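# Pour iron pellets into tube and cap with disc

## Task

Transfer every iron pellet out of the beaker and into the clear tube, set the beaker upright on the bench again, and finish with the loose disc lying on top of the pellets with both rods threaded through it; all of this must still hold once the robot lets go, and nothing may end up off the table.

## Robot and tools

ROBOT. Two arms, left_arm and right_arm, each with a two-finger gripper and a wrist camera (cam_left_wrist, cam_right_wrist, both 672x504). Seen from the scene frame, left_arm stands on the +y side; the names do not match image sides. Calibrated base positions in the scene frame: left_arm (-0.008, +0.324, +0.005) m, quat_wxyz (+1.000, 0, 0, +0.031); right_arm (+0.019, -0.239, +0.001) m, quat_wxyz (+1.000, 0, 0, +0.011). A camera stand sits behind the arms. Loose objects may occasionally get a brief nudge.

FRAMES. Scene frame: origin at table-top height halfway between the nominal bases, +z up, +x out over the table. Every hand pose, hand target, velocity and wrist-camera pose for an arm is given in that arm's own base frame; the table and fixed cameras use the scene frame. Reported positions and orientations may be off by a few centimetres, more at long reach. end_effector_position is the point between the finger pads, roughly 1 cm short of the fingertips. The fingers point along the gripper's +z axis and separate along its y axis.

THE ROW. Every motion command is built from rows of 16 plain numbers, always both arms even if one is idle: left x, y, z, qw, qx, qy, qz, opening, then right x, y, z, qw, qx, qy, qz, opening. x, y, z are an absolute target position in metres for that gripper, in that arm's base frame; the quaternion is an absolute target orientation, w first, same frame. opening runs from -1 (closed) to +1 (fully open, 0.093 m). To keep an orientation, repeat the same quaternion every row rather than copying the drifted reported one. To park an arm that touches nothing, resend the exact pose it last reported before parking, plus the opening it should keep. A 0 in an opening slot is a real command, so resend the present one to leave a gripper alone.

TOOLS.
execute_actions(actions, cameras): actions is a list of actions; each action is a list of up to 15 rows, one per 1/30 s step; a short action repeats its last row to fill 15 steps. Each target must lie within 0.6 m of that gripper's position at the action's start along each of the gripper's axes, or the action is refused for both arms; a malformed action or a first action failing that check against the latest state refuses the whole call. Images return only for an empty actions list (then all cameras by default) or when cameras names them; ["all"] gives all, [] none; an unknown name voids the call. Results also list end_effector_position at some steps.
move(target, speed, blend, opening_speed, grip_force, blocking, cameras): target is one row or a list of up to 15 rows (no 0.6 m limit), each row absolute poses as above. Paths are straight lines from the current Hand target, rotating the short way; all arms finish together, at least 0.5 s, capped at 10 s for the whole list. speed: m/s, 0.002 to 2.9, default 0.25 (rotation up to twice that in rad/s), one value or one per target. blend: corner rounding in metres per target, 0 = full stop. opening_speed: opening units per second, at least 0.2. grip_force: newtons per pad, 10 to 50 (50 = full, the start value), one value or one per arm; it persists; lower values close slowly. blocking=false returns after about 0.5 s while motion continues; a new move replaces a running one. The result adds a move: line with the ending (done, off_target, moving, held, fault) and limits (paced = pose clipped, held = steps withheld). done means within 10 mm and 2 degrees; neither done nor off_target tells you about contact. Paths ignore obstacles and the other arm; faster moves lag, stray and hit harder.
wait(seconds 0 to 10, cameras): lets time run with last commands held; returns early if a running move ends.
stop(cameras): brakes a running move.
zoom_image(camera, region): region [x0, y0, x1, y1] in pixels of that camera's latest image, at most 504 by 504.
read_manual(section): licence texts only.
finished_scene(scene): ends the current scene, given its number; call nothing after it in that reply.

CONTROL BEHAVIOUR. Each step, commanded orientation is clipped to 40 degrees from the measured one, so big turns need several actions. Friction and weight can leave the gripper low, short or tilted; small moves may not happen or go sideways. Check position and tilt after each move and correct. Avoid paths near an arm's own base; go around it.

GRIPPING. grip_measured is the motor position on the -1..+1 scale. Pads meet near -0.94; an object of width w mm reads about -0.94 + 0.0208*w. To grip a rigid flat object firmly, command at least 0.24 below its width reading; round, small or soft items may need lower. Keep sending that number to hold; release by commanding well above the width reading. Per-gripper readings can be up to 0.02 too open. The last Joint positions entry per arm is finger opening in metres.

RESULT LINES. Joint velocities may read within noise (line may be omitted). Tool commands shows current gripper commands. Joint torques follow joint order, include gravity, and numbers 1 to 3 wrap at ±28 N m.

AVOID. Dropping or throwing parts, releasing moving parts, fast impacts, hard pushes on fixed or heavy items, anything falling off the table, arm-to-arm contact (including one gripper closing on the other's fingers), strain on wrist camera cables, and long holds at full stretch or pushing into unreachable poses: motors warn at 75 °C (MOTOR HOT), fold the arm at 90 °C, and drop it at 100 °C.

Each tool is called after "Call:" as name([rows], argument=value, ...), one row to a line, values as JSON.

## Session

Call:
execute_actions(actions=[])

Scene clock: 0.00 s.
left_arm: end_effector_position=(+0.1846, -0.1050, +0.1424) grip_measured=+1.000 end_effector_quat_wxyz=(+0.546, -0.052, +0.834, -0.062) | right_arm: end_effector_position=(+0.1979, +0.1263, +0.1469) grip_measured=+1.000 end_effector_quat_wxyz=(+0.575, -0.077, +0.804, +0.134)
Joint positions: left_arm=[-1.271 0.61 0.378 -0.667 -1.041 -1.001 0.093] | right_arm=[1.024 0.319 0.198 -0.274 0.661 0.384 0.093]
Joint velocities: within noise
Joint torques (N m): no reading
Heat: left arm: 28 °C; right arm: 27 °C.
Hand target: left_arm +0.1850, -0.1061, +0.1459; +0.548, -0.055, +0.832, -0.065 | right_arm +0.1989, +0.1270, +0.1548; +0.580, -0.071, +0.799, +0.139
Tool commands: left_gripper/opening=+1.0 right_gripper/opening=+1.0

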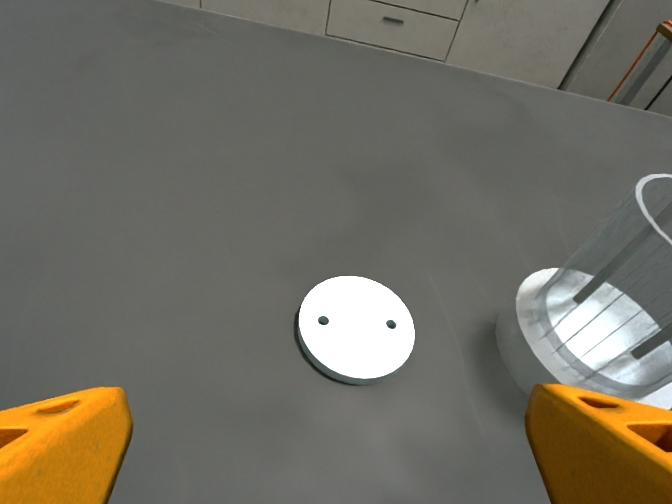

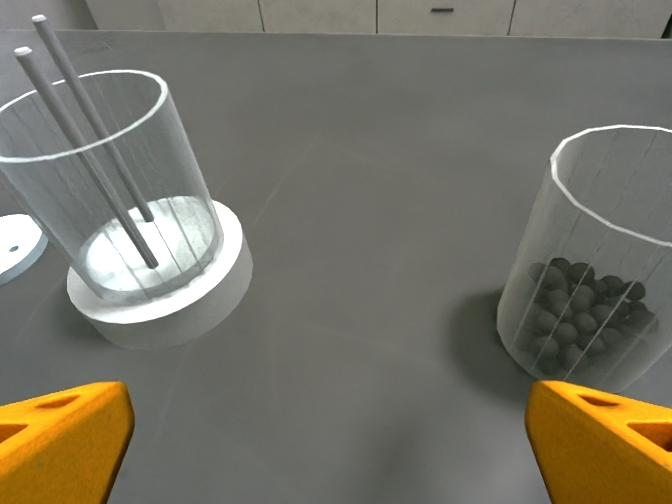

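Call:
move(target=[0.20,-0.11,0.25,0.5,0,0.866,0,1,0.20,0.10,0.25,0.5,0,0.866,0,1], cameras=["all"])

Scene clock: 38.00 s.
left_arm: end_effector_position=(+0.1998, -0.1106, +0.2455) grip_measured=+1.000 end_effector_quat_wxyz=(+0.503, -0.003, +0.864, -0.001) | right_arm: end_effector_position=(+0.1992, +0.0989, +0.2387) grip_measured=+1.000 end_effector_quat_wxyz=(+0.492, -0.011, +0.871, -0.009)
Joint positions: left_arm=[-1.122 0.817 0.906 -1.008 -0.901 -0.805 0.093] | right_arm=[1.067 0.771 0.879 -1.007 0.852 0.728 0.093]
Joint torques (N m): left_arm=[0.73 0.32 9.28 1.26 -0.31 0.07] | right_arm=[0.49 0.58 9.37 1.29 0.59 0.12]
Heat: left arm: 31 °C; right arm: 35 °C.
Hand target: left_arm +0.2000, -0.1100, +0.2500; +0.500, +0.000, +0.866, +0.000 | right_arm +0.2000, +0.0999, +0.2498; +0.500, +0.000, +0.866, +0.000
Off the commanded pose: left_arm 0.004 m, 1 deg | right_arm 0.011 m, 2 deg.
move: off_target (right_arm)

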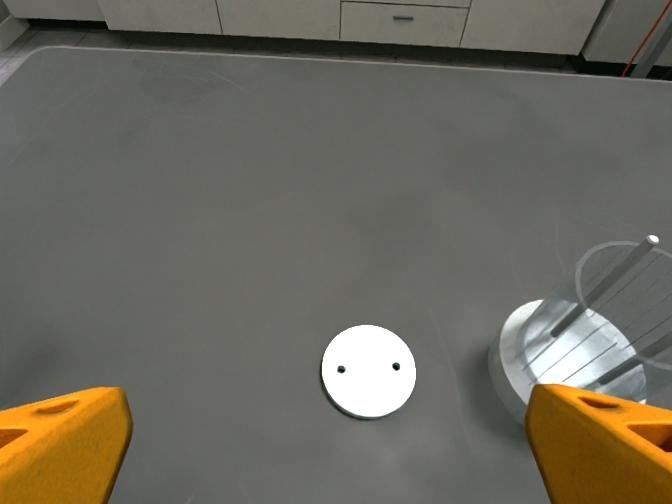

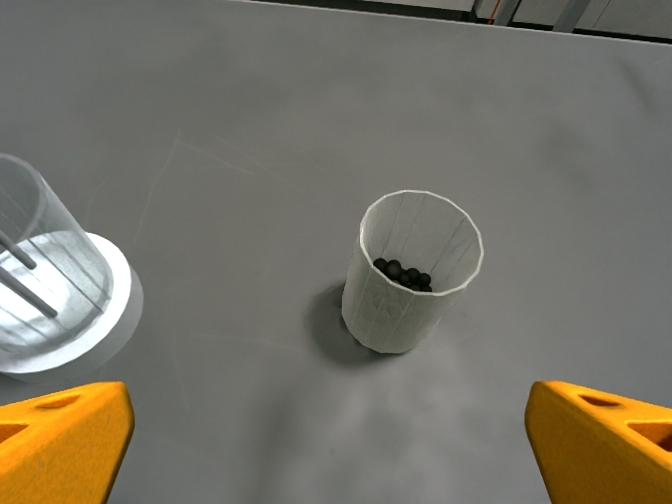

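Call:
move(target=[0.20,-0.25,0.25,0.5,0,0.866,0,1,0.33,0.058,0.21,0.643,0,0.766,0,1], cameras=["all"])

Scene clock: 89.13 s.
left_arm: end_effector_position=(+0.1998, -0.2482, +0.2426) grip_measured=+1.000 end_effector_quat_wxyz=(+0.493, +0.006, +0.870, +0.002) | right_arm: end_effector_position=(+0.3281, +0.0581, +0.2066) grip_measured=+1.000 end_effector_quat_wxyz=(+0.635, +0.001, +0.772, -0.002)
Joint positions: left_arm=[-1.351 1.409 1.266 -1.076 -0.992 -1.146 0.093] | right_arm=[0.346 0.908 0.398 0.304 0.344 0.069 0.093]
Joint torques (N m): left_arm=[-0.66 -3.63 9.37 0.77 -0.75 -0.25] | right_arm=[-0.79 -1.06 6.93 2.31 -0.04 -0.13]
Heat: left arm: 35 °C; right arm: 36 °C.
Hand target: left_arm +0.2000, -0.2498, +0.2499; +0.500, +0.000, +0.866, +0.000 | right_arm +0.3298, +0.0579, +0.2101; +0.643, +0.000, +0.766, +0.000
Off the commanded pose: left_arm 0.008 m, 1 deg | right_arm 0.004 m, 1 deg.
move: done

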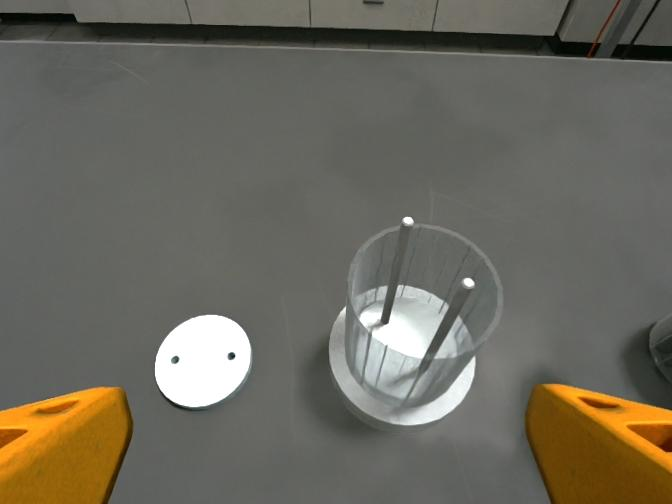

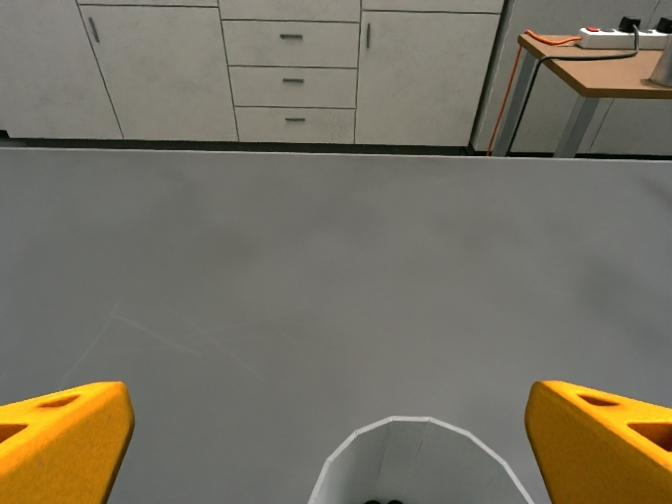

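Call:
move(target=[0.20,-0.25,0.25,0.5,0,0.866,0,1,0.32,0.018,0.18,0.643,0,0.766,0,1], cameras=["cam_right_wrist"])

Scene clock: 116.27 s.
left_arm: end_effector_position=(+0.1998, -0.2482, +0.2426) grip_measured=+1.000 end_effector_quat_wxyz=(+0.493, +0.006, +0.870, +0.002) | right_arm: end_effector_position=(+0.3190, +0.0181, +0.1707) grip_measured=+1.000 end_effector_quat_wxyz=(+0.628, +0.003, +0.778, -0.002)
Joint positions: left_arm=[-1.351 1.409 1.266 -1.076 -0.992 -1.146 0.093] | right_arm=[0.123 0.863 0.249 0.399 0.127 0.029 0.093]
Joint torques (N m): left_arm=[-0.65 -3.62 9.37 0.77 -0.74 -0.24] | right_arm=[-0.77 -1.84 6.98 2.36 -0.1 -0.15]
Heat: left arm: 36 °C; right arm: 39 °C.
Hand target: left_arm +0.2000, -0.2499, +0.2499; +0.500, +0.000, +0.866, +0.000 | right_arm +0.3199, +0.0179, +0.1801; +0.643, +0.000, +0.766, +0.000
Off the commanded pose: left_arm 0.008 m, 1 deg | right_arm 0.009 m, 2 deg.
move: done
Images, in order (width x height): cam_right_wrist 672x504.

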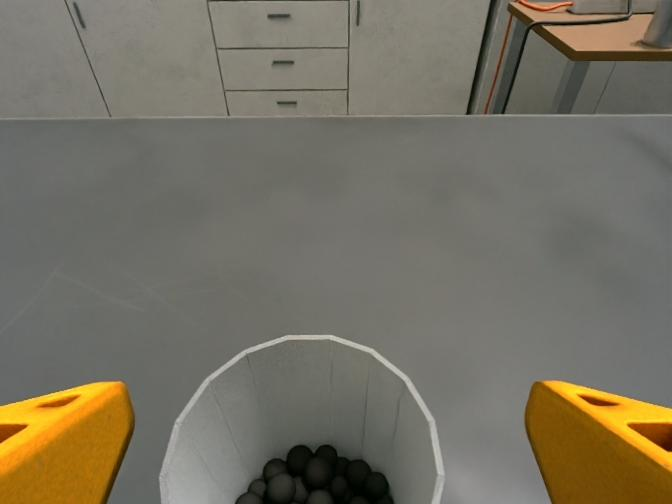

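Call:
move(target=[0.20,-0.25,0.25,0.5,0,0.866,0,1,0.30,0.027,0.166,0.643,-0.003,0.766,0.002,1], cameras=["cam_right_wrist"])

Scene clock: 134.13 s.
left_arm: end_effector_position=(+0.1998, -0.2482, +0.2426) grip_measured=+1.000 end_effector_quat_wxyz=(+0.493, +0.006, +0.870, +0.002) | right_arm: end_effector_position=(+0.3004, +0.0259, +0.1621) grip_measured=+1.000 end_effector_quat_wxyz=(+0.636, -0.004, +0.772, +0.000)
Joint positions: left_arm=[-1.351 1.409 1.266 -1.076 -0.992 -1.146 0.093] | right_arm=[0.183 0.754 0.167 0.392 0.174 0.029 0.093]
Joint torques (N m): left_arm=[-0.66 -3.62 9.39 0.77 -0.75 -0.25] | right_arm=[0.44 -1.2 6.91 2.14 0.1 -0.04]
Heat: left arm: 36 °C; right arm: 43 °C.
Hand target: left_arm +0.2000, -0.2499, +0.2499; +0.500, +0.000, +0.866, +0.000 | right_arm +0.3000, +0.0270, +0.1659; +0.643, -0.003, +0.766, +0.002
Off the commanded pose: left_arm 0.008 m, 1 deg | right_arm 0.004 m, 1 deg.
move: done
Images, in order (width x height): cam_right_wrist 672x504.

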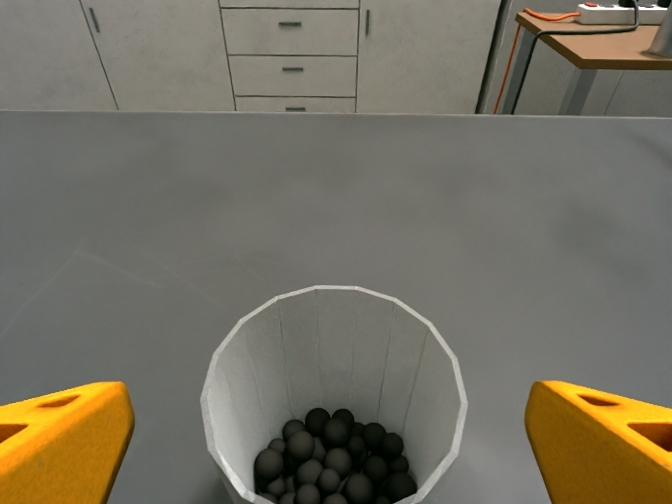

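Call:
move([
  [0.20,-0.25,0.25,0.5,0,0.866,0,1,0.245,0.027,0.166,0.643,-0.003,0.766,0.002,1],
  [0.20,-0.25,0.25,0.5,0,0.866,0,1,0.245,0.027,0.088,0.643,-0.003,0.766,0.002,1],
], cameras=["cam_right_wrist"], blend=0.03)

Scene clock: 147.87 s.
left_arm: end_effector_position=(+0.1998, -0.2482, +0.2426) grip_measured=+1.000 end_effector_quat_wxyz=(+0.493, +0.006, +0.870, +0.002) | right_arm: end_effector_position=(+0.2457, +0.0268, +0.0901) grip_measured=+1.000 end_effector_quat_wxyz=(+0.561, -0.005, +0.828, -0.008)
Joint positions: left_arm=[-1.351 1.409 1.266 -1.076 -0.992 -1.146 0.093] | right_arm=[0.306 0.381 0.019 -0.035 0.291 0.099 0.093]
Joint torques (N m): left_arm=[-0.64 -3.63 9.39 0.77 -0.74 -0.25] | right_arm=[0.47 0.62 6.67 1.99 0.17 0.1]
Heat: left arm: 37 °C; right arm: 42 °C.
Hand target: left_arm +0.2000, -0.2499, +0.2499; +0.500, +0.000, +0.866, +0.000 | right_arm +0.2452, +0.0271, +0.0889; +0.563, +0.001, +0.827, -0.005
Off the commanded pose: left_arm 0.008 m, 1 deg | right_arm 0.002 m, 12 deg.
joint sent to its limit (right arm) — joint 3 (elbow), lower limit, where the elbow is as bent as it goes. The joint targets are off in orientation, not in position.
move: off_target (right_arm); blend cut to 0.0275 m at target 1
Images, in order (width x height): cam_right_wrist 672x504.

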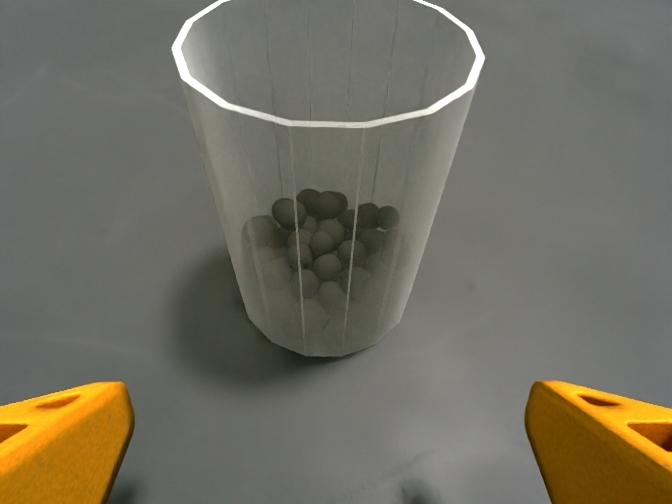

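Call:
move(target=[0.20,-0.25,0.25,0.5,0,0.866,0,1,0.295,0.026,0.084,0.609,-0.003,0.793,0.002,1], cameras=["cam_right_wrist"], speed=0.1)

Scene clock: 153.70 s.
left_arm: end_effector_position=(+0.1998, -0.2482, +0.2426) grip_measured=+1.000 end_effector_quat_wxyz=(+0.493, +0.006, +0.870, +0.002) | right_arm: end_effector_position=(+0.2949, +0.0258, +0.0817) grip_measured=+1.000 end_effector_quat_wxyz=(+0.581, +0.002, +0.814, -0.003)
Joint positions: left_arm=[-1.351 1.409 1.266 -1.076 -0.992 -1.146 0.093] | right_arm=[0.197 1.102 0.018 0.747 0.194 0.065 0.093]
Joint torques (N m): left_arm=[-0.65 -3.63 9.39 0.77 -0.74 -0.25] | right_arm=[-0.59 -0.85 4.92 2.28 -0.06 -0.14]
Heat: left arm: 37 °C; right arm: 42 °C.
Hand target: left_arm +0.2000, -0.2499, +0.2499; +0.500, +0.000, +0.866, +0.000 | right_arm +0.2954, +0.0260, +0.0846; +0.589, +0.000, +0.808, -0.001
Off the commanded pose: left_arm 0.008 m, 1 deg | right_arm 0.002 m, 4 deg.
joint sent to its limit (right arm) — joint 3 (elbow), lower limit, where the elbow is as bent as it goes. The joint targets are off in orientation, not in position.
move: off_target (right_arm)
Images, in order (width x height): cam_right_wrist 672x504.

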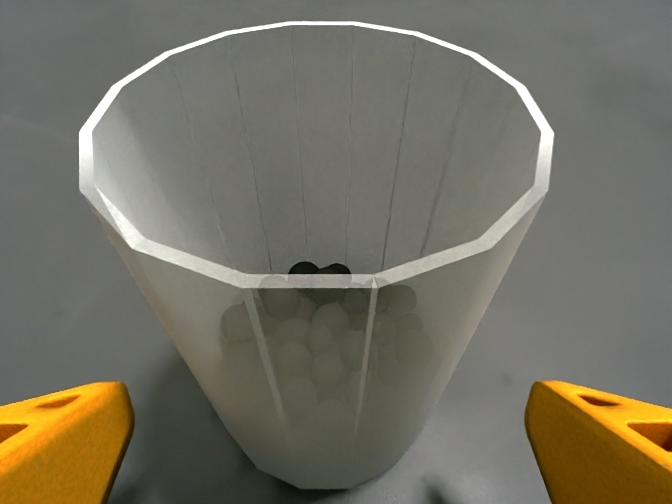

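Call:
move(target=[0.20,-0.25,0.25,0.5,0,0.866,0,1,0.328,0.029,0.083,0.609,-0.003,0.793,0.002,1], cameras=["cam_right_wrist"], speed=0.1)

Call:
move(target=[0.20,-0.25,0.25,0.5,0,0.866,0,1,0.328,0.029,0.083,0.609,-0.003,0.793,0.002,0.2], grip_force=25, opening_speed=0.5, cameras=["cam_right_wrist"])

Scene clock: 165.30 s.
left_arm: end_effector_position=(+0.1998, -0.2482, +0.2426) grip_measured=+1.000 end_effector_quat_wxyz=(+0.493, +0.006, +0.870, +0.002) | right_arm: end_effector_position=(+0.3196, +0.0276, +0.0714) grip_measured=+1.000 end_effector_quat_wxyz=(+0.592, -0.001, +0.806, -0.002)
Joint positions: left_arm=[-1.351 1.409 1.266 -1.076 -0.992 -1.146 0.093] | right_arm=[0.174 1.459 0.057 1.092 0.168 0.05 0.093]
Joint torques (N m): left_arm=[-0.65 -3.62 9.37 0.77 -0.74 -0.25] | right_arm=[-0.8 -2.33 5.83 2.29 -0.11 -0.15]
Heat: left arm: 37 °C; right arm: 44 °C.
Hand target: left_arm +0.2000, -0.2499, +0.2499; +0.500, +0.000, +0.866, +0.000 | right_arm +0.3276, +0.0289, +0.0832; +0.609, -0.003, +0.793, +0.002
Off the commanded pose: left_arm 0.008 m, 1 deg | right_arm 0.014 m, 3 deg.
move: off_target (right_arm)
Images, in order (width x height): cam_right_wrist 672x504.

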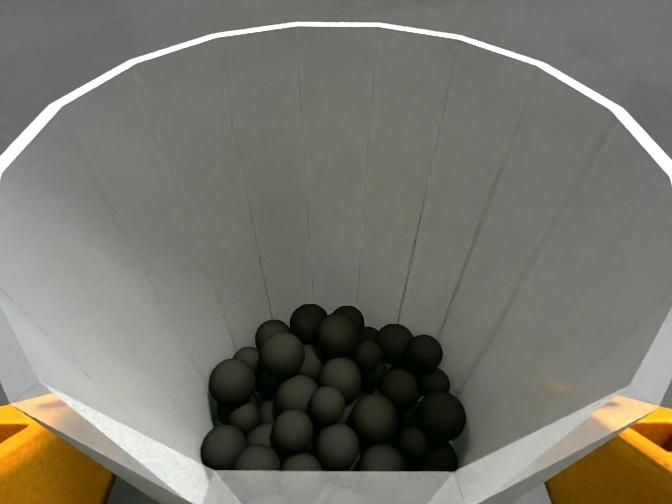

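Scene clock: 167.10 s.
left_arm: end_effector_position=(+0.1998, -0.2482, +0.2426) grip_measured=+1.000 end_effector_quat_wxyz=(+0.493, +0.006, +0.870, +0.002) | right_arm: end_effector_position=(+0.3196, +0.0276, +0.0717) grip_measured=+0.617 end_effector_quat_wxyz=(+0.592, -0.001, +0.806, -0.002)
Joint positions: left_arm=[-1.351 1.409 1.266 -1.076 -0.992 -1.146 0.093] | right_arm=[0.174 1.459 0.057 1.094 0.168 0.049 0.075]
Joint torques (N m): left_arm=[-0.66 -3.62 9.4 0.76 -0.74 -0.24] | right_arm=[-0.81 -2.3 5.85 2.28 -0.11 -0.15]
Heat: left arm: 37 °C; right arm: 45 °C.
Hand target: left_arm +0.2000, -0.2499, +0.2499; +0.500, +0.000, +0.866, +0.000 | right_arm +0.3276, +0.0289, +0.0832; +0.609, -0.003, +0.793, +0.002
Off the commanded pose: left_arm 0.008 m, 1 deg | right_arm 0.014 m, 2 deg.
grip_force (N): 25, 25
move: off_target (right_arm)
Images, in order (width x height): cam_right_wrist 672x504.

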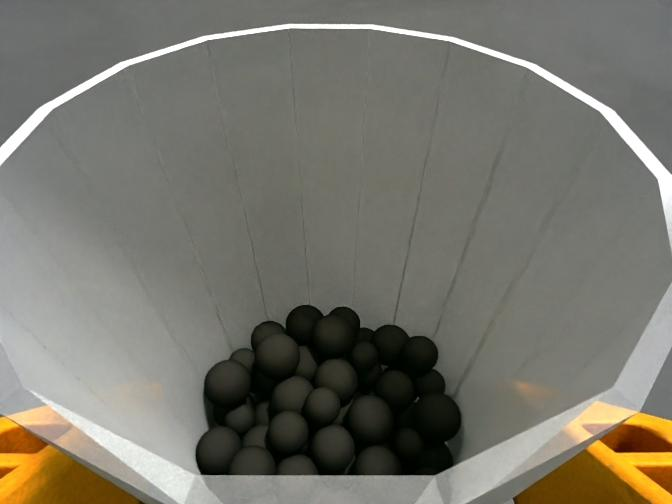

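Call:
move([
  [0.19,-0.06,0.26,0.483,0.224,0.837,-0.129,1,0.322,0.028,0.22,0.609,-0.003,0.793,0.002,0.2],
  [0.19,-0.06,0.26,0.483,0.224,0.837,-0.129,1,0.385,0.18,0.235,0.584,-0.225,0.761,0.173,0.2],
], speed=0.15, grip_force=35, blend=0.05, cameras=["all"])

Scene clock: 215.83 s.
left_arm: end_effector_position=(+0.1910, -0.0594, +0.2536) grip_measured=+1.000 end_effector_quat_wxyz=(+0.481, +0.219, +0.840, -0.128) | right_arm: end_effector_position=(+0.3700, +0.1687, +0.1919) grip_measured=+0.572 end_effector_quat_wxyz=(+0.530, -0.216, +0.804, +0.163)
Joint positions: left_arm=[0.187 0.54 0.863 -0.977 0.591 0.399 0.093] | right_arm=[0.346 1.289 0.721 0.164 -0.198 -0.048 0.073]
Joint torques (N m): left_arm=[0.75 2.26 9.11 1.72 0.44 0.09] | right_arm=[0.34 -4.66 11.6 2.71 -0.25 -0.18]
Heat: left arm: 39 °C; right arm: 50 °C.
Hand target: left_arm +0.1900, -0.0601, +0.2600; +0.483, +0.224, +0.837, -0.129 | right_arm +0.3804, +0.1780, +0.2352; +0.583, -0.225, +0.761, +0.172
Off the commanded pose: left_arm 0.006 m, 1 deg | right_arm 0.047 m, 8 deg.
grip_force (N): 35, 35
move: off_target (right_arm)

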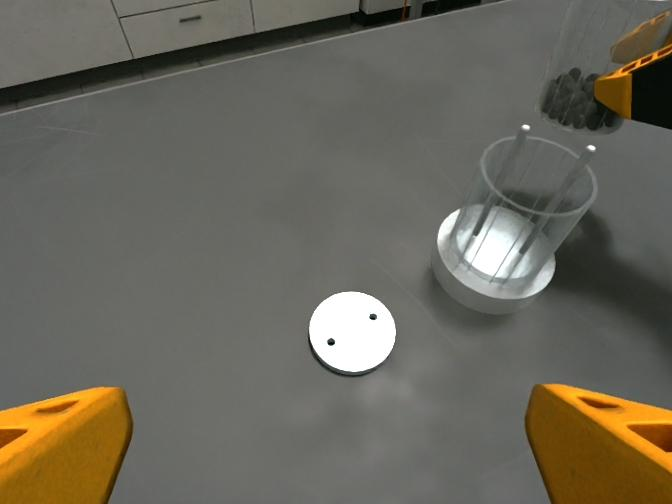

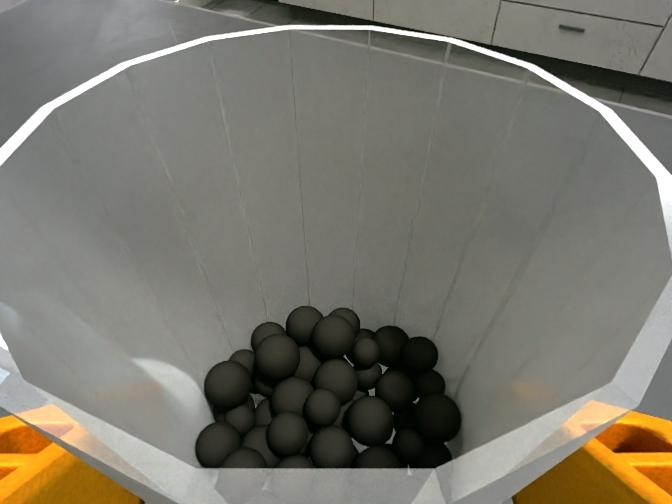

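Call:
move(target=[0.19,-0.06,0.26,0.483,0.224,0.837,-0.129,1,0.372,0.193,0.25,0.666,-0.461,0.572,-0.133,0.1], speed=0.2, grip_force=42, cameras=["all"])

Scene clock: 251.23 s.
left_arm: end_effector_position=(+0.1910, -0.0594, +0.2536) grip_measured=+1.000 end_effector_quat_wxyz=(+0.481, +0.219, +0.840, -0.128) | right_arm: end_effector_position=(+0.3695, +0.1890, +0.2182) grip_measured=+0.544 end_effector_quat_wxyz=(+0.623, -0.479, +0.606, -0.124)
Joint positions: left_arm=[0.187 0.54 0.863 -0.977 0.591 0.399 0.093] | right_arm=[0.472 1.289 0.631 0.464 -0.001 -0.865 0.071]
Joint torques (N m): left_arm=[0.73 2.24 9.11 1.73 0.45 0.09] | right_arm=[0.27 -5.65 7.84 2.88 -0.03 -0.12]
Heat: left arm: 39 °C; right arm: 57 °C.
Hand target: left_arm +0.1900, -0.0601, +0.2600; +0.483, +0.224, +0.837, -0.129 | right_arm +0.3704, +0.1920, +0.2499; +0.665, -0.461, +0.573, -0.133
Off the commanded pose: left_arm 0.006 m, 1 deg | right_arm 0.032 m, 7 deg.
grip_force (N): 42, 42
move: off_target (right_arm)

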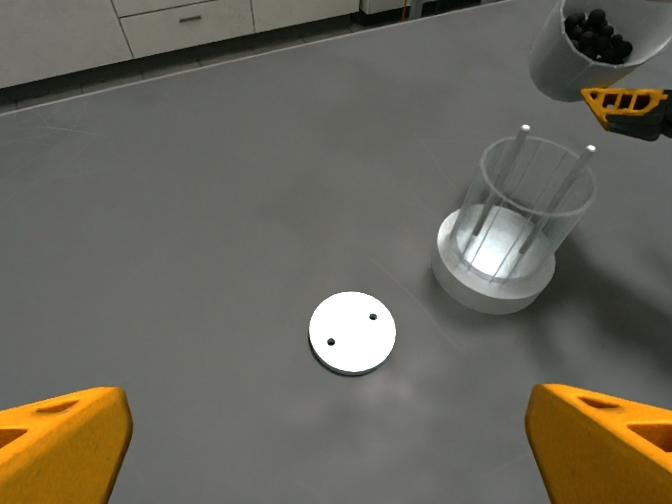

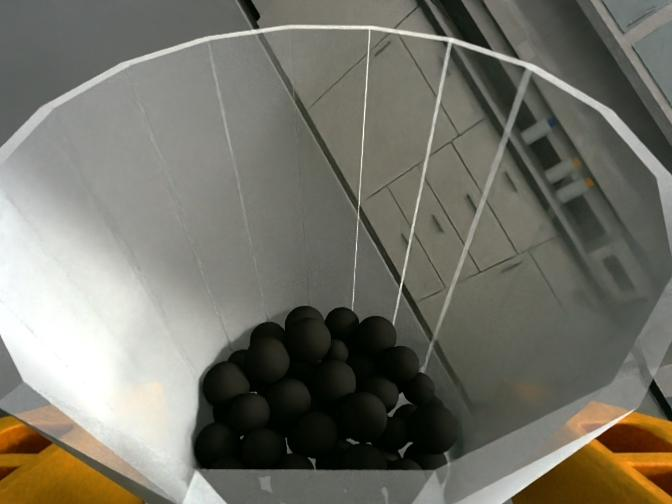

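Call:
move(target=[0.18,-0.01,0.28,0.465,0.4217,0.730,-0.2687,1,0.372,0.193,0.25,0.666,-0.461,0.572,-0.133,0.1], speed=0.3, cameras=["cam_left_wrist"])

Scene clock: 270.17 s.
left_arm: end_effector_position=(+0.1833, -0.0094, +0.2761) grip_measured=+1.000 end_effector_quat_wxyz=(+0.477, +0.334, +0.808, -0.093) | right_arm: end_effector_position=(+0.3695, +0.1890, +0.2184) grip_measured=+0.544 end_effector_quat_wxyz=(+0.624, -0.479, +0.605, -0.124)
Joint positions: left_arm=[0.827 0.888 1.136 -1.569 0.994 1.476 0.093] | right_arm=[0.472 1.289 0.631 0.465 -0.001 -0.866 0.071]
Joint torques (N m): left_arm=[-0.75 0.46 8.1 0.58 0.51 0.08] | right_arm=[0.25 -5.63 7.86 2.88 -0.04 -0.13]
Heat: left arm: 40 °C; right arm: 59 °C.
Hand target: left_arm +0.1815, -0.0109, +0.2795; +0.473, +0.344, +0.806, -0.088 | right_arm +0.3705, +0.1921, +0.2499; +0.665, -0.461, +0.573, -0.133
Off the commanded pose: left_arm 0.005 m, 24 deg | right_arm 0.032 m, 7 deg.
joint sent to its limit (left arm) — joint 4 (wrist pitch), lower limit. The joint targets are off in orientation, not in position.
grip_force (N): 42, 42
move: off_target (left_arm, right_arm)
Images, in order (width x height): cam_left_wrist 672x504.

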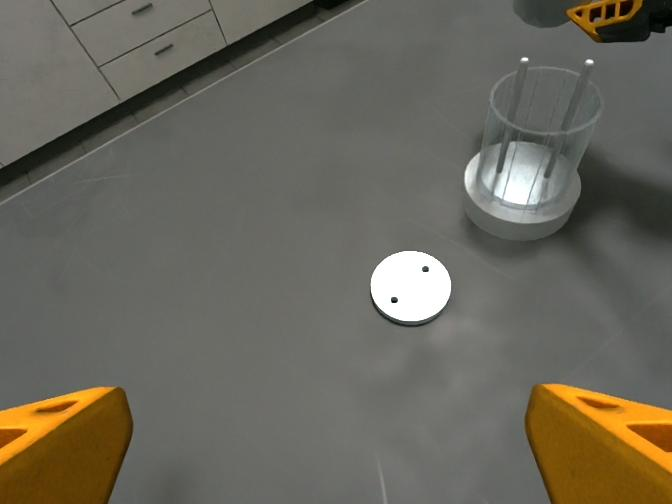

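Call:
move(target=[0.22,-0.02,0.26,0.612,0.312,0.668,-0.286,1,0.372,0.193,0.25,0.666,-0.461,0.572,-0.133,0.1], speed=0.3, cameras=["cam_left_wrist"])

Scene clock: 277.90 s.
left_arm: end_effector_position=(+0.2206, -0.0184, +0.2589) grip_measured=+1.000 end_effector_quat_wxyz=(+0.610, +0.306, +0.681, -0.264) | right_arm: end_effector_position=(+0.3695, +0.1890, +0.2184) grip_measured=+0.544 end_effector_quat_wxyz=(+0.624, -0.479, +0.605, -0.124)
Joint positions: left_arm=[0.772 1.175 0.906 -1.571 1.45 1.856 0.093] | right_arm=[0.472 1.289 0.631 0.465 -0.001 -0.866 0.071]
Joint torques (N m): left_arm=[-0.85 -1.14 5.85 -0.27 0.88 0.12] | right_arm=[0.24 -5.64 7.86 2.88 -0.04 -0.13]
Heat: left arm: 40 °C; right arm: 60 °C.
Hand target: left_arm +0.2206, -0.0205, +0.2599; +0.613, +0.303, +0.677, -0.272 | right_arm +0.3705, +0.1921, +0.2499; +0.665, -0.461, +0.573, -0.133
Off the commanded pose: left_arm 0.002 m, 3 deg | right_arm 0.032 m, 7 deg.
joint sent to its limit (left arm) — joint 4 (wrist pitch), lower limit. The joint targets still meet the commanded pose.
grip_force (N): 42, 42
move: off_target (left_arm, right_arm)
Images, in order (width x height): cam_left_wrist 672x504.

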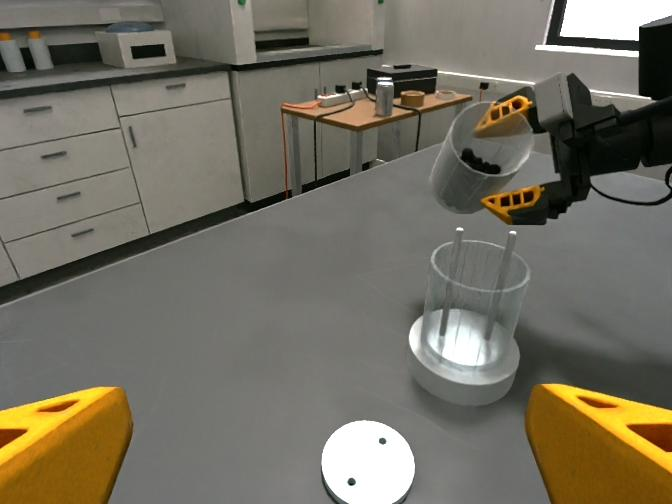

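Call:
move(target=[0.22,-0.02,0.26,0.612,0.312,0.668,-0.286,1,0.356,0.183,0.205,0.643,-0.538,0.480,-0.258,0.1], speed=0.2, cameras=["cam_left_wrist"])

Scene clock: 316.17 s.
left_arm: end_effector_position=(+0.2207, -0.0184, +0.2590) grip_measured=+1.000 end_effector_quat_wxyz=(+0.611, +0.306, +0.681, -0.264) | right_arm: end_effector_position=(+0.3526, +0.1788, +0.1777) grip_measured=+0.544 end_effector_quat_wxyz=(+0.607, -0.560, +0.508, -0.244)
Joint positions: left_arm=[0.772 1.175 0.906 -1.571 1.451 1.857 0.093] | right_arm=[0.482 1.336 0.421 0.77 0.029 -1.212 0.071]
Joint torques (N m): left_arm=[-0.87 -1.14 5.83 -0.27 0.89 0.1] | right_arm=[0.17 -4.26 7.16 2.89 -0.05 -0.1]
Heat: left arm: 38 °C; right arm: 65 °C.
Hand target: left_arm +0.2206, -0.0205, +0.2599; +0.613, +0.303, +0.677, -0.272 | right_arm +0.3548, +0.1823, +0.2048; +0.642, -0.539, +0.481, -0.258
Off the commanded pose: left_arm 0.002 m, 3 deg | right_arm 0.028 m, 6 deg.
joint sent to its limit (left arm) — joint 4 (wrist pitch), lower limit. The joint targets still meet the commanded pose.
grip_force (N): 42, 42
move: off_target (left_arm, right_arm)
Images, in order (width x height): cam_left_wrist 672x504.

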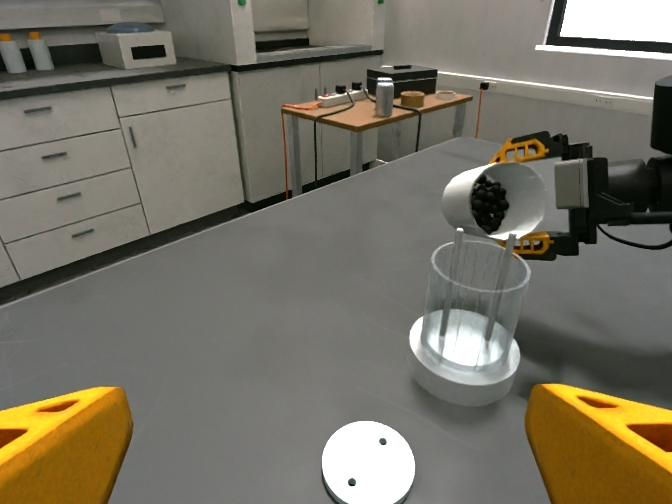

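Call:
move([
  [0.22,-0.02,0.26,0.612,0.312,0.668,-0.286,1,0.371,0.193,0.215,0.643,-0.538,0.480,-0.258,0.1],
  [0.22,-0.02,0.26,0.612,0.312,0.668,-0.286,1,0.366,0.201,0.236,0.600,-0.600,0.375,-0.375,0.1],
], speed=0.15, blend=0.01, cameras=["cam_left_wrist"])

Scene clock: 330.03 s.
left_arm: end_effector_position=(+0.2207, -0.0184, +0.2590) grip_measured=+1.000 end_effector_quat_wxyz=(+0.611, +0.306, +0.681, -0.264) | right_arm: end_effector_position=(+0.3617, +0.1965, +0.1955) grip_measured=+0.543 end_effector_quat_wxyz=(-0.566, +0.630, -0.401, +0.350)
Joint positions: left_arm=[0.772 1.175 0.906 -1.571 1.451 1.857 0.093] | right_arm=[0.53 1.37 0.5 0.754 0.078 -1.549 0.071]
Joint torques (N m): left_arm=[-0.88 -1.14 5.82 -0.27 0.89 0.1] | right_arm=[0.39 -6.84 9.78 2.51 0.07 -0.25]
Heat: left arm: 38 °C; right arm: 66 °C.
Hand target: left_arm +0.2206, -0.0205, +0.2599; +0.613, +0.303, +0.677, -0.272 | right_arm +0.3642, +0.1998, +0.2356; -0.599, +0.599, -0.376, +0.375
Off the commanded pose: left_arm 0.002 m, 3 deg | right_arm 0.041 m, 7 deg.
joint sent to its limit (left arm) — joint 4 (wrist pitch), lower limit. The joint targets still meet the commanded pose.
grip_force (N): 42, 42
move: off_target (left_arm, right_arm)
Images, in order (width x height): cam_left_wrist 672x504.

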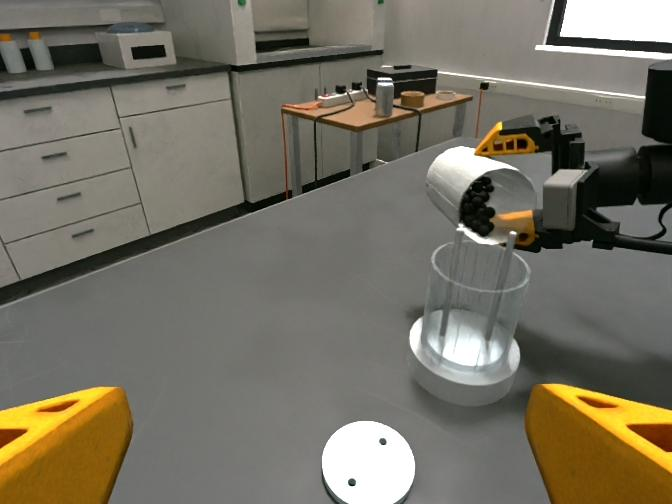

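Call:
move(target=[0.22,-0.02,0.26,0.612,0.312,0.668,-0.286,1,0.362,0.219,0.256,0.538,-0.643,0.258,-0.480,0.1], speed=0.1, cameras=["cam_left_wrist"])

Scene clock: 344.13 s.
left_arm: end_effector_position=(+0.2207, -0.0184, +0.2590) grip_measured=+1.000 end_effector_quat_wxyz=(+0.611, +0.306, +0.681, -0.264) | right_arm: end_effector_position=(+0.3594, +0.2149, +0.2221) grip_measured=+0.543 end_effector_quat_wxyz=(-0.512, +0.673, -0.271, +0.459)
Joint positions: left_arm=[0.772 1.175 0.906 -1.571 1.451 1.857 0.093] | right_arm=[0.593 1.363 0.55 0.759 0.135 -1.912 0.071]
Joint torques (N m): left_arm=[-0.91 -1.14 5.82 -0.27 0.89 0.1] | right_arm=[0.4 -6.3 9.72 2.35 0.05 -0.12]
Heat: left arm: 37 °C; right arm: 64 °C.
Hand target: left_arm +0.2206, -0.0205, +0.2599; +0.613, +0.303, +0.677, -0.272 | right_arm +0.3601, +0.2178, +0.2556; -0.538, +0.643, -0.259, +0.480
Off the commanded pose: left_arm 0.002 m, 3 deg | right_arm 0.034 m, 5 deg.
joint sent to its limit (left arm) — joint 4 (wrist pitch), lower limit. The joint targets still meet the commanded pose.
grip_force (N): 42, 42
move: off_target (left_arm, right_arm)
Images, in order (width x height): cam_left_wrist 672x504.

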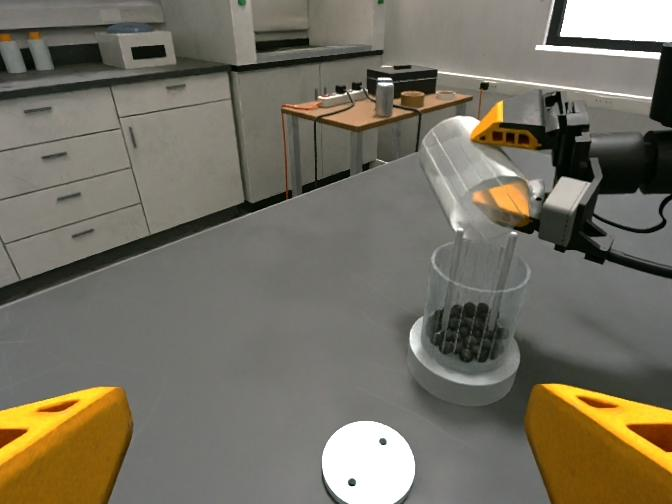

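Call:
move([
  [0.22,-0.02,0.26,0.612,0.312,0.668,-0.286,1,0.385,0.185,0.30,0.600,-0.600,0.375,-0.375,0.1],
  [0.22,-0.02,0.26,0.612,0.312,0.668,-0.286,1,0.32,0.03,0.2,0.595,-0.003,0.804,0,0.1],
], speed=0.25, blend=0.03, cameras=["all"])

Scene clock: 362.63 s.
left_arm: end_effector_position=(+0.2207, -0.0184, +0.2590) grip_measured=+1.000 end_effector_quat_wxyz=(+0.611, +0.306, +0.681, -0.264) | right_arm: end_effector_position=(+0.3188, +0.0306, +0.1891) grip_measured=+0.543 end_effector_quat_wxyz=(+0.580, -0.012, +0.815, -0.009)
Joint positions: left_arm=[0.772 1.175 0.906 -1.571 1.451 1.857 0.093] | right_arm=[0.19 0.841 0.437 0.065 0.18 0.034 0.071]
Joint torques (N m): left_arm=[-0.87 -1.13 5.82 -0.27 0.89 0.11] | right_arm=[-0.79 -2.48 7.77 2.19 -0.05 0.08]
Heat: left arm: 37 °C; right arm: 65 °C.
Hand target: left_arm +0.2206, -0.0205, +0.2599; +0.613, +0.303, +0.677, -0.272 | right_arm +0.3199, +0.0300, +0.2000; +0.595, -0.003, +0.804, +0.000
Off the commanded pose: left_arm 0.002 m, 3 deg | right_arm 0.011 m, 3 deg.
joint sent to its limit (left arm) — joint 4 (wrist pitch), lower limit. The joint targets still meet the commanded pose.
grip_force (N): 42, 42
move: off_target (left_arm, right_arm)

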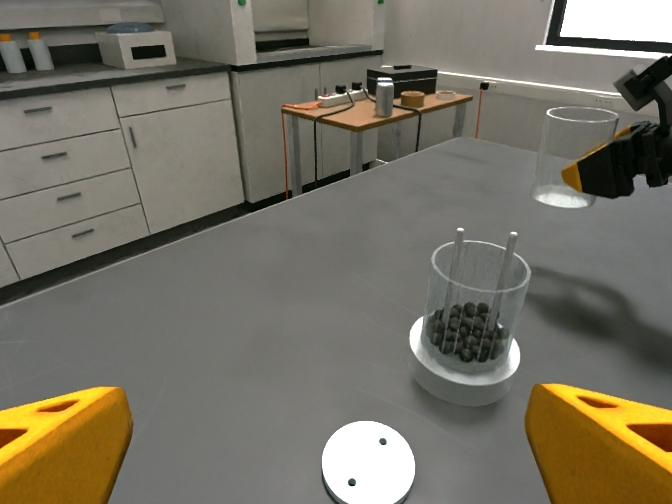

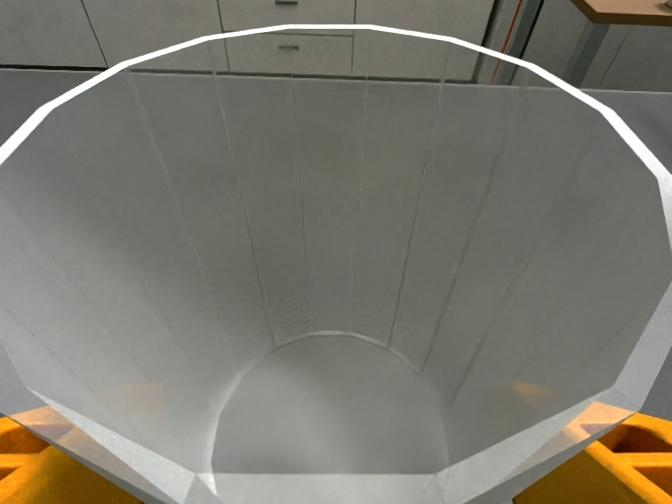

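Call:
move([
  [0.22,-0.02,0.26,0.612,0.312,0.668,-0.286,1,0.32,0.028,0.11,0.609,0.003,0.793,0.003,0.1],
  [0.22,-0.02,0.26,0.612,0.312,0.668,-0.286,1,0.32,0.028,0.086,0.609,0.003,0.793,0.003,0.1],
], speed=[0.2,0.05])

Scene clock: 371.07 s.
left_arm: end_effector_position=(+0.2207, -0.0184, +0.2590) grip_measured=+1.000 end_effector_quat_wxyz=(+0.611, +0.306, +0.681, -0.264) | right_arm: end_effector_position=(+0.3176, +0.0282, +0.0783) grip_measured=+0.543 end_effector_quat_wxyz=(+0.594, -0.004, +0.804, -0.004)
Joint positions: left_arm=[0.772 1.175 0.906 -1.571 1.451 1.857 0.093] | right_arm=[0.181 1.384 0.058 1.023 0.175 0.042 0.071]
Joint torques (N m): left_arm=[-0.87 -1.16 5.83 -0.27 0.88 0.1] | right_arm=[-0.69 -2.24 4.25 2.43 -0.04 0.06]
Heat: left arm: 37 °C; right arm: 65 °C.
Hand target: left_arm +0.2206, -0.0205, +0.2599; +0.613, +0.303, +0.677, -0.272 | right_arm +0.3199, +0.0280, +0.0861; +0.608, +0.003, +0.794, +0.003
Off the commanded pose: left_arm 0.002 m, 3 deg | right_arm 0.008 m, 2 deg.
joint sent to its limit (left arm) — joint 4 (wrist pitch), lower limit. The joint targets still meet the commanded pose.
grip_force (N): 42, 42
move: off_target (left_arm)

Lower the rest, then open gently.

Call:
move(target=[0.22,-0.02,0.26,0.612,0.312,0.668,-0.286,1,0.32,0.028,0.077,0.609,0.003,0.793,0.003,0.1], speed=0.03)

Call:
move(target=[0.22,-0.02,0.26,0.612,0.312,0.668,-0.286,1,0.32,0.028,0.077,0.609,0.003,0.793,0.003,1], opening_speed=0.4, cameras=["all"])

Scene clock: 378.93 s.
left_arm: end_effector_position=(+0.2207, -0.0184, +0.2590) grip_measured=+1.000 end_effector_quat_wxyz=(+0.611, +0.306, +0.681, -0.264) | right_arm: end_effector_position=(+0.3187, +0.0284, +0.0718) grip_measured=+0.543 end_effector_quat_wxyz=(+0.598, -0.003, +0.801, -0.004)
Joint positions: left_arm=[0.772 1.175 0.906 -1.571 1.451 1.857 0.093] | right_arm=[0.181 1.493 0.044 1.156 0.175 0.042 0.071]
Joint torques (N m): left_arm=[-0.88 -1.14 5.83 -0.27 0.88 0.11] | right_arm=[-0.69 -2.44 3.52 2.36 -0.04 0.06]
Heat: left arm: 37 °C; right arm: 64 °C.
Hand target: left_arm +0.2206, -0.0205, +0.2599; +0.613, +0.303, +0.677, -0.272 | right_arm +0.3199, +0.0280, +0.0770; +0.608, +0.003, +0.794, +0.003
Off the commanded pose: left_arm 0.002 m, 3 deg | right_arm 0.005 m, 2 deg.
joint sent to its limit (left arm) — joint 4 (wrist pitch), lower limit. The joint targets still meet the commanded pose.
grip_force (N): 42, 42
move: off_target (left_arm)

Scene clock: 381.40 s.
left_arm: end_effector_position=(+0.2207, -0.0184, +0.2590) grip_measured=+1.000 end_effector_quat_wxyz=(+0.611, +0.306, +0.681, -0.264) | right_arm: end_effector_position=(+0.3192, +0.0285, +0.0738) grip_measured=+1.000 end_effector_quat_wxyz=(+0.602, -0.003, +0.799, -0.003)
Joint positions: left_arm=[0.772 1.175 0.906 -1.571 1.451 1.857 0.093] | right_arm=[0.181 1.493 0.044 1.165 0.175 0.042 0.093]
Joint torques (N m): left_arm=[-0.87 -1.13 5.82 -0.27 0.89 0.1] | right_arm=[-0.68 -2.32 3.48 2.28 -0.04 0.06]
Heat: left arm: 37 °C; right arm: 64 °C.
Hand target: left_arm +0.2206, -0.0205, +0.2599; +0.613, +0.303, +0.677, -0.272 | right_arm +0.3199, +0.0280, +0.0770; +0.609, +0.003, +0.793, +0.003
Off the commanded pose: left_arm 0.002 m, 3 deg | right_arm 0.003 m, 1 deg.
joint sent to its limit (left arm) — joint 4 (wrist pitch), lower limit. The joint targets still meet the commanded pose.
grip_force (N): 42, 42
move: off_target (left_arm)

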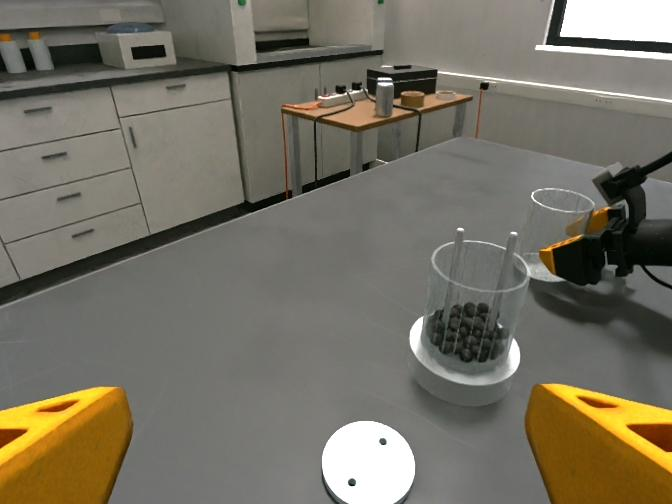

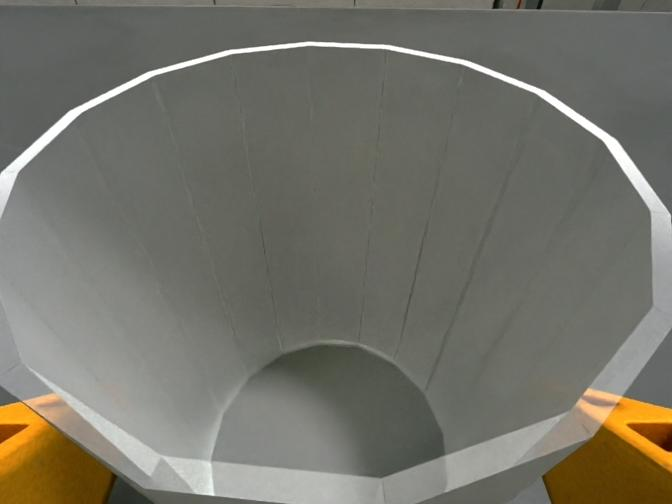

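Call:
move([
  [0.22,-0.02,0.26,0.612,0.312,0.668,-0.286,1,0.25,0.028,0.10,0.58,0,0.815,0,1],
  [0.29,-0.137,0.13,0,-0.026,1,0,1,0.20,0.03,0.22,0.5,0,0.866,0,1],
], speed=[0.12,0.3], cameras=["all"])

Scene clock: 426.57 s.
left_arm: end_effector_position=(+0.2883, -0.1362, +0.1267) grip_measured=+1.000 end_effector_quat_wxyz=(-0.002, -0.023, +1.000, -0.007) | right_arm: end_effector_position=(+0.1990, +0.0298, +0.2101) grip_measured=+1.000 end_effector_quat_wxyz=(+0.494, -0.007, +0.870, -0.003)
Joint positions: left_arm=[-0.434 1.745 1.488 -1.31 0.014 -0.48 0.093] | right_arm=[0.497 0.412 0.662 -0.846 0.42 0.255 0.093]
Joint torques (N m): left_arm=[-0.72 -5.7 8.76 0.21 -0.14 -0.23] | right_arm=[0.44 2.88 9.13 1.74 0.3 0.1]
Heat: left arm: 37 °C; right arm: 65 °C.
Hand target: left_arm +0.2900, -0.1369, +0.1299; +0.000, -0.026, +1.000, +0.000 | right_arm +0.2000, +0.0300, +0.2199; +0.500, +0.000, +0.866, +0.000
Off the commanded pose: left_arm 0.004 m, 1 deg | right_arm 0.010 m, 1 deg.
grip_force (N): 42, 42
move: done

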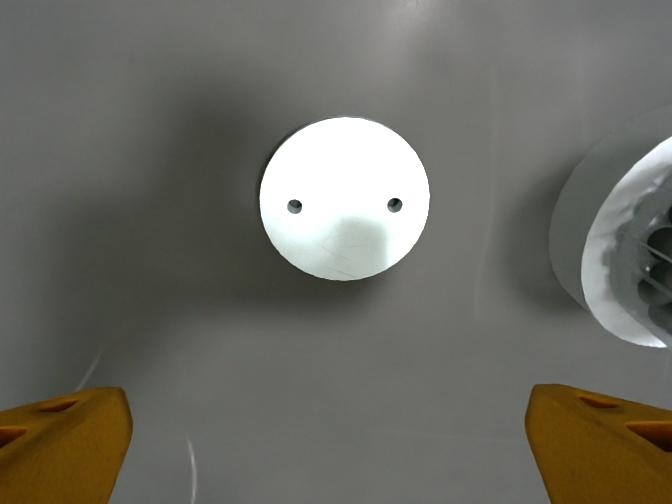

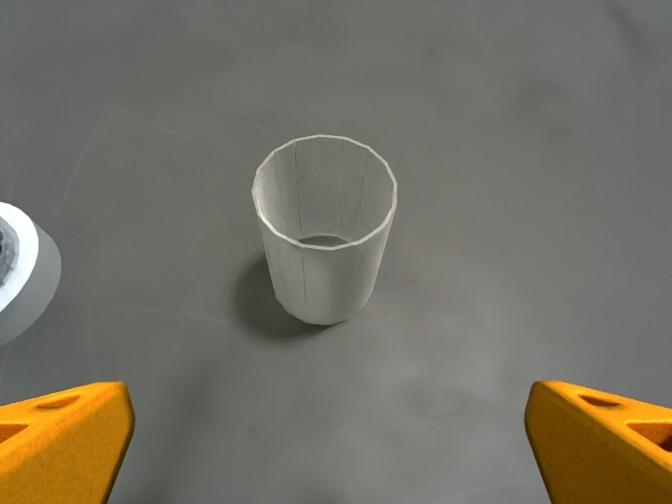

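Call:
move([
  [0.302,-0.140,0.05,0,-0.026,1,0,1,0.20,0.03,0.22,0.5,0,0.866,0,1],
  [0.303,-0.140,0.014,0,-0.026,1,0,1,0.20,0.03,0.22,0.5,0,0.866,0,1],
], speed=[0.12,0.03], cameras=["cam_left_wrist"])

Scene clock: 442.23 s.
left_arm: end_effector_position=(+0.2999, -0.1416, +0.0193) grip_measured=+1.000 end_effector_quat_wxyz=(-0.005, -0.023, +1.000, -0.005) | right_arm: end_effector_position=(+0.1990, +0.0297, +0.2100) grip_measured=+1.000 end_effector_quat_wxyz=(+0.493, -0.007, +0.870, -0.003)
Joint positions: left_arm=[-0.434 1.887 1.228 -0.915 0.014 -0.48 0.093] | right_arm=[0.497 0.412 0.662 -0.847 0.421 0.256 0.093]
Joint torques (N m): left_arm=[0.06 -6.17 5.68 0.59 -0.14 -0.13] | right_arm=[0.47 2.89 9.14 1.76 0.3 0.08]
Heat: left arm: 39 °C; right arm: 61 °C.
Hand target: left_arm +0.3029, -0.1399, +0.0141; +0.000, -0.026, +1.000, +0.000 | right_arm +0.1999, +0.0300, +0.2199; +0.500, +0.000, +0.866, +0.000
Off the commanded pose: left_arm 0.006 m, 1 deg | right_arm 0.010 m, 1 deg.
grip_force (N): 42, 42
move: done
Images, in order (width x height): cam_left_wrist 672x504.

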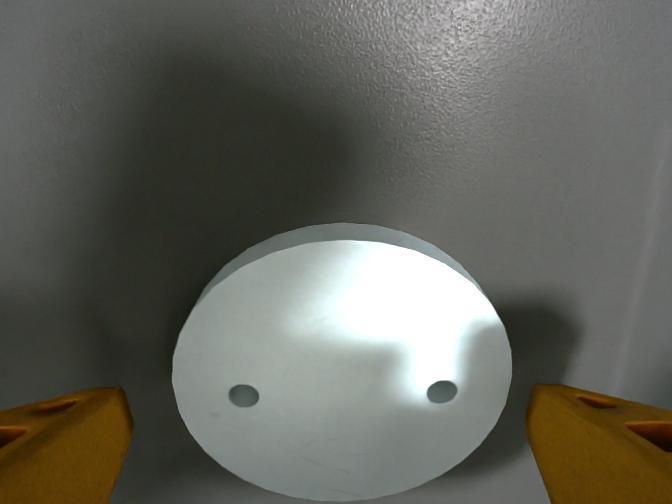

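Call:
move(target=[0.302,-0.142,0.004,0,-0.026,1,0.005,1,0.20,0.03,0.22,0.5,0,0.866,0,1], speed=0.03, cameras=["cam_left_wrist"])

Scene clock: 451.47 s.
left_arm: end_effector_position=(+0.3001, -0.1402, +0.0096) grip_measured=+1.000 end_effector_quat_wxyz=(-0.006, -0.024, +1.000, +0.000) | right_arm: end_effector_position=(+0.1990, +0.0297, +0.2100) grip_measured=+1.000 end_effector_quat_wxyz=(+0.493, -0.007, +0.870, -0.003)
Joint positions: left_arm=[-0.434 1.907 1.212 -0.886 0.006 -0.483 0.093] | right_arm=[0.497 0.412 0.662 -0.847 0.421 0.256 0.093]
Joint torques (N m): left_arm=[-1.03 -6.17 5.55 0.58 -0.15 -0.23] | right_arm=[0.47 2.89 9.14 1.76 0.3 0.08]
Heat: left arm: 38 °C; right arm: 60 °C.
Hand target: left_arm +0.3019, -0.1419, +0.0042; +0.000, -0.026, +1.000, +0.005 | right_arm +0.1999, +0.0300, +0.2199; +0.500, +0.000, +0.866, +0.000
Off the commanded pose: left_arm 0.006 m, 1 deg | right_arm 0.010 m, 1 deg.
grip_force (N): 42, 42
move: done
Images, in order (width x height): cam_left_wrist 672x504.

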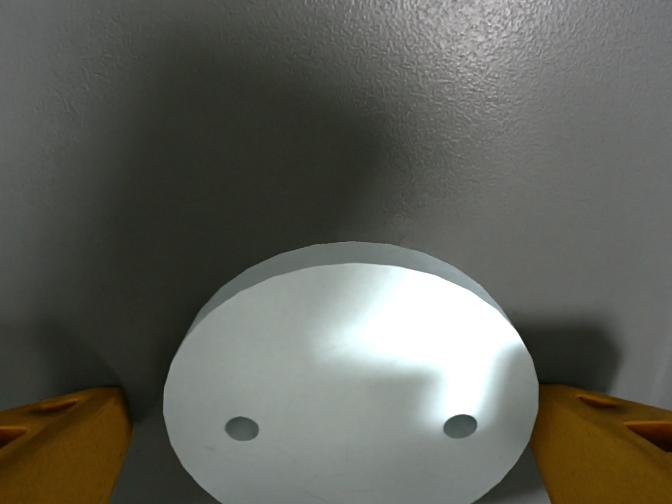

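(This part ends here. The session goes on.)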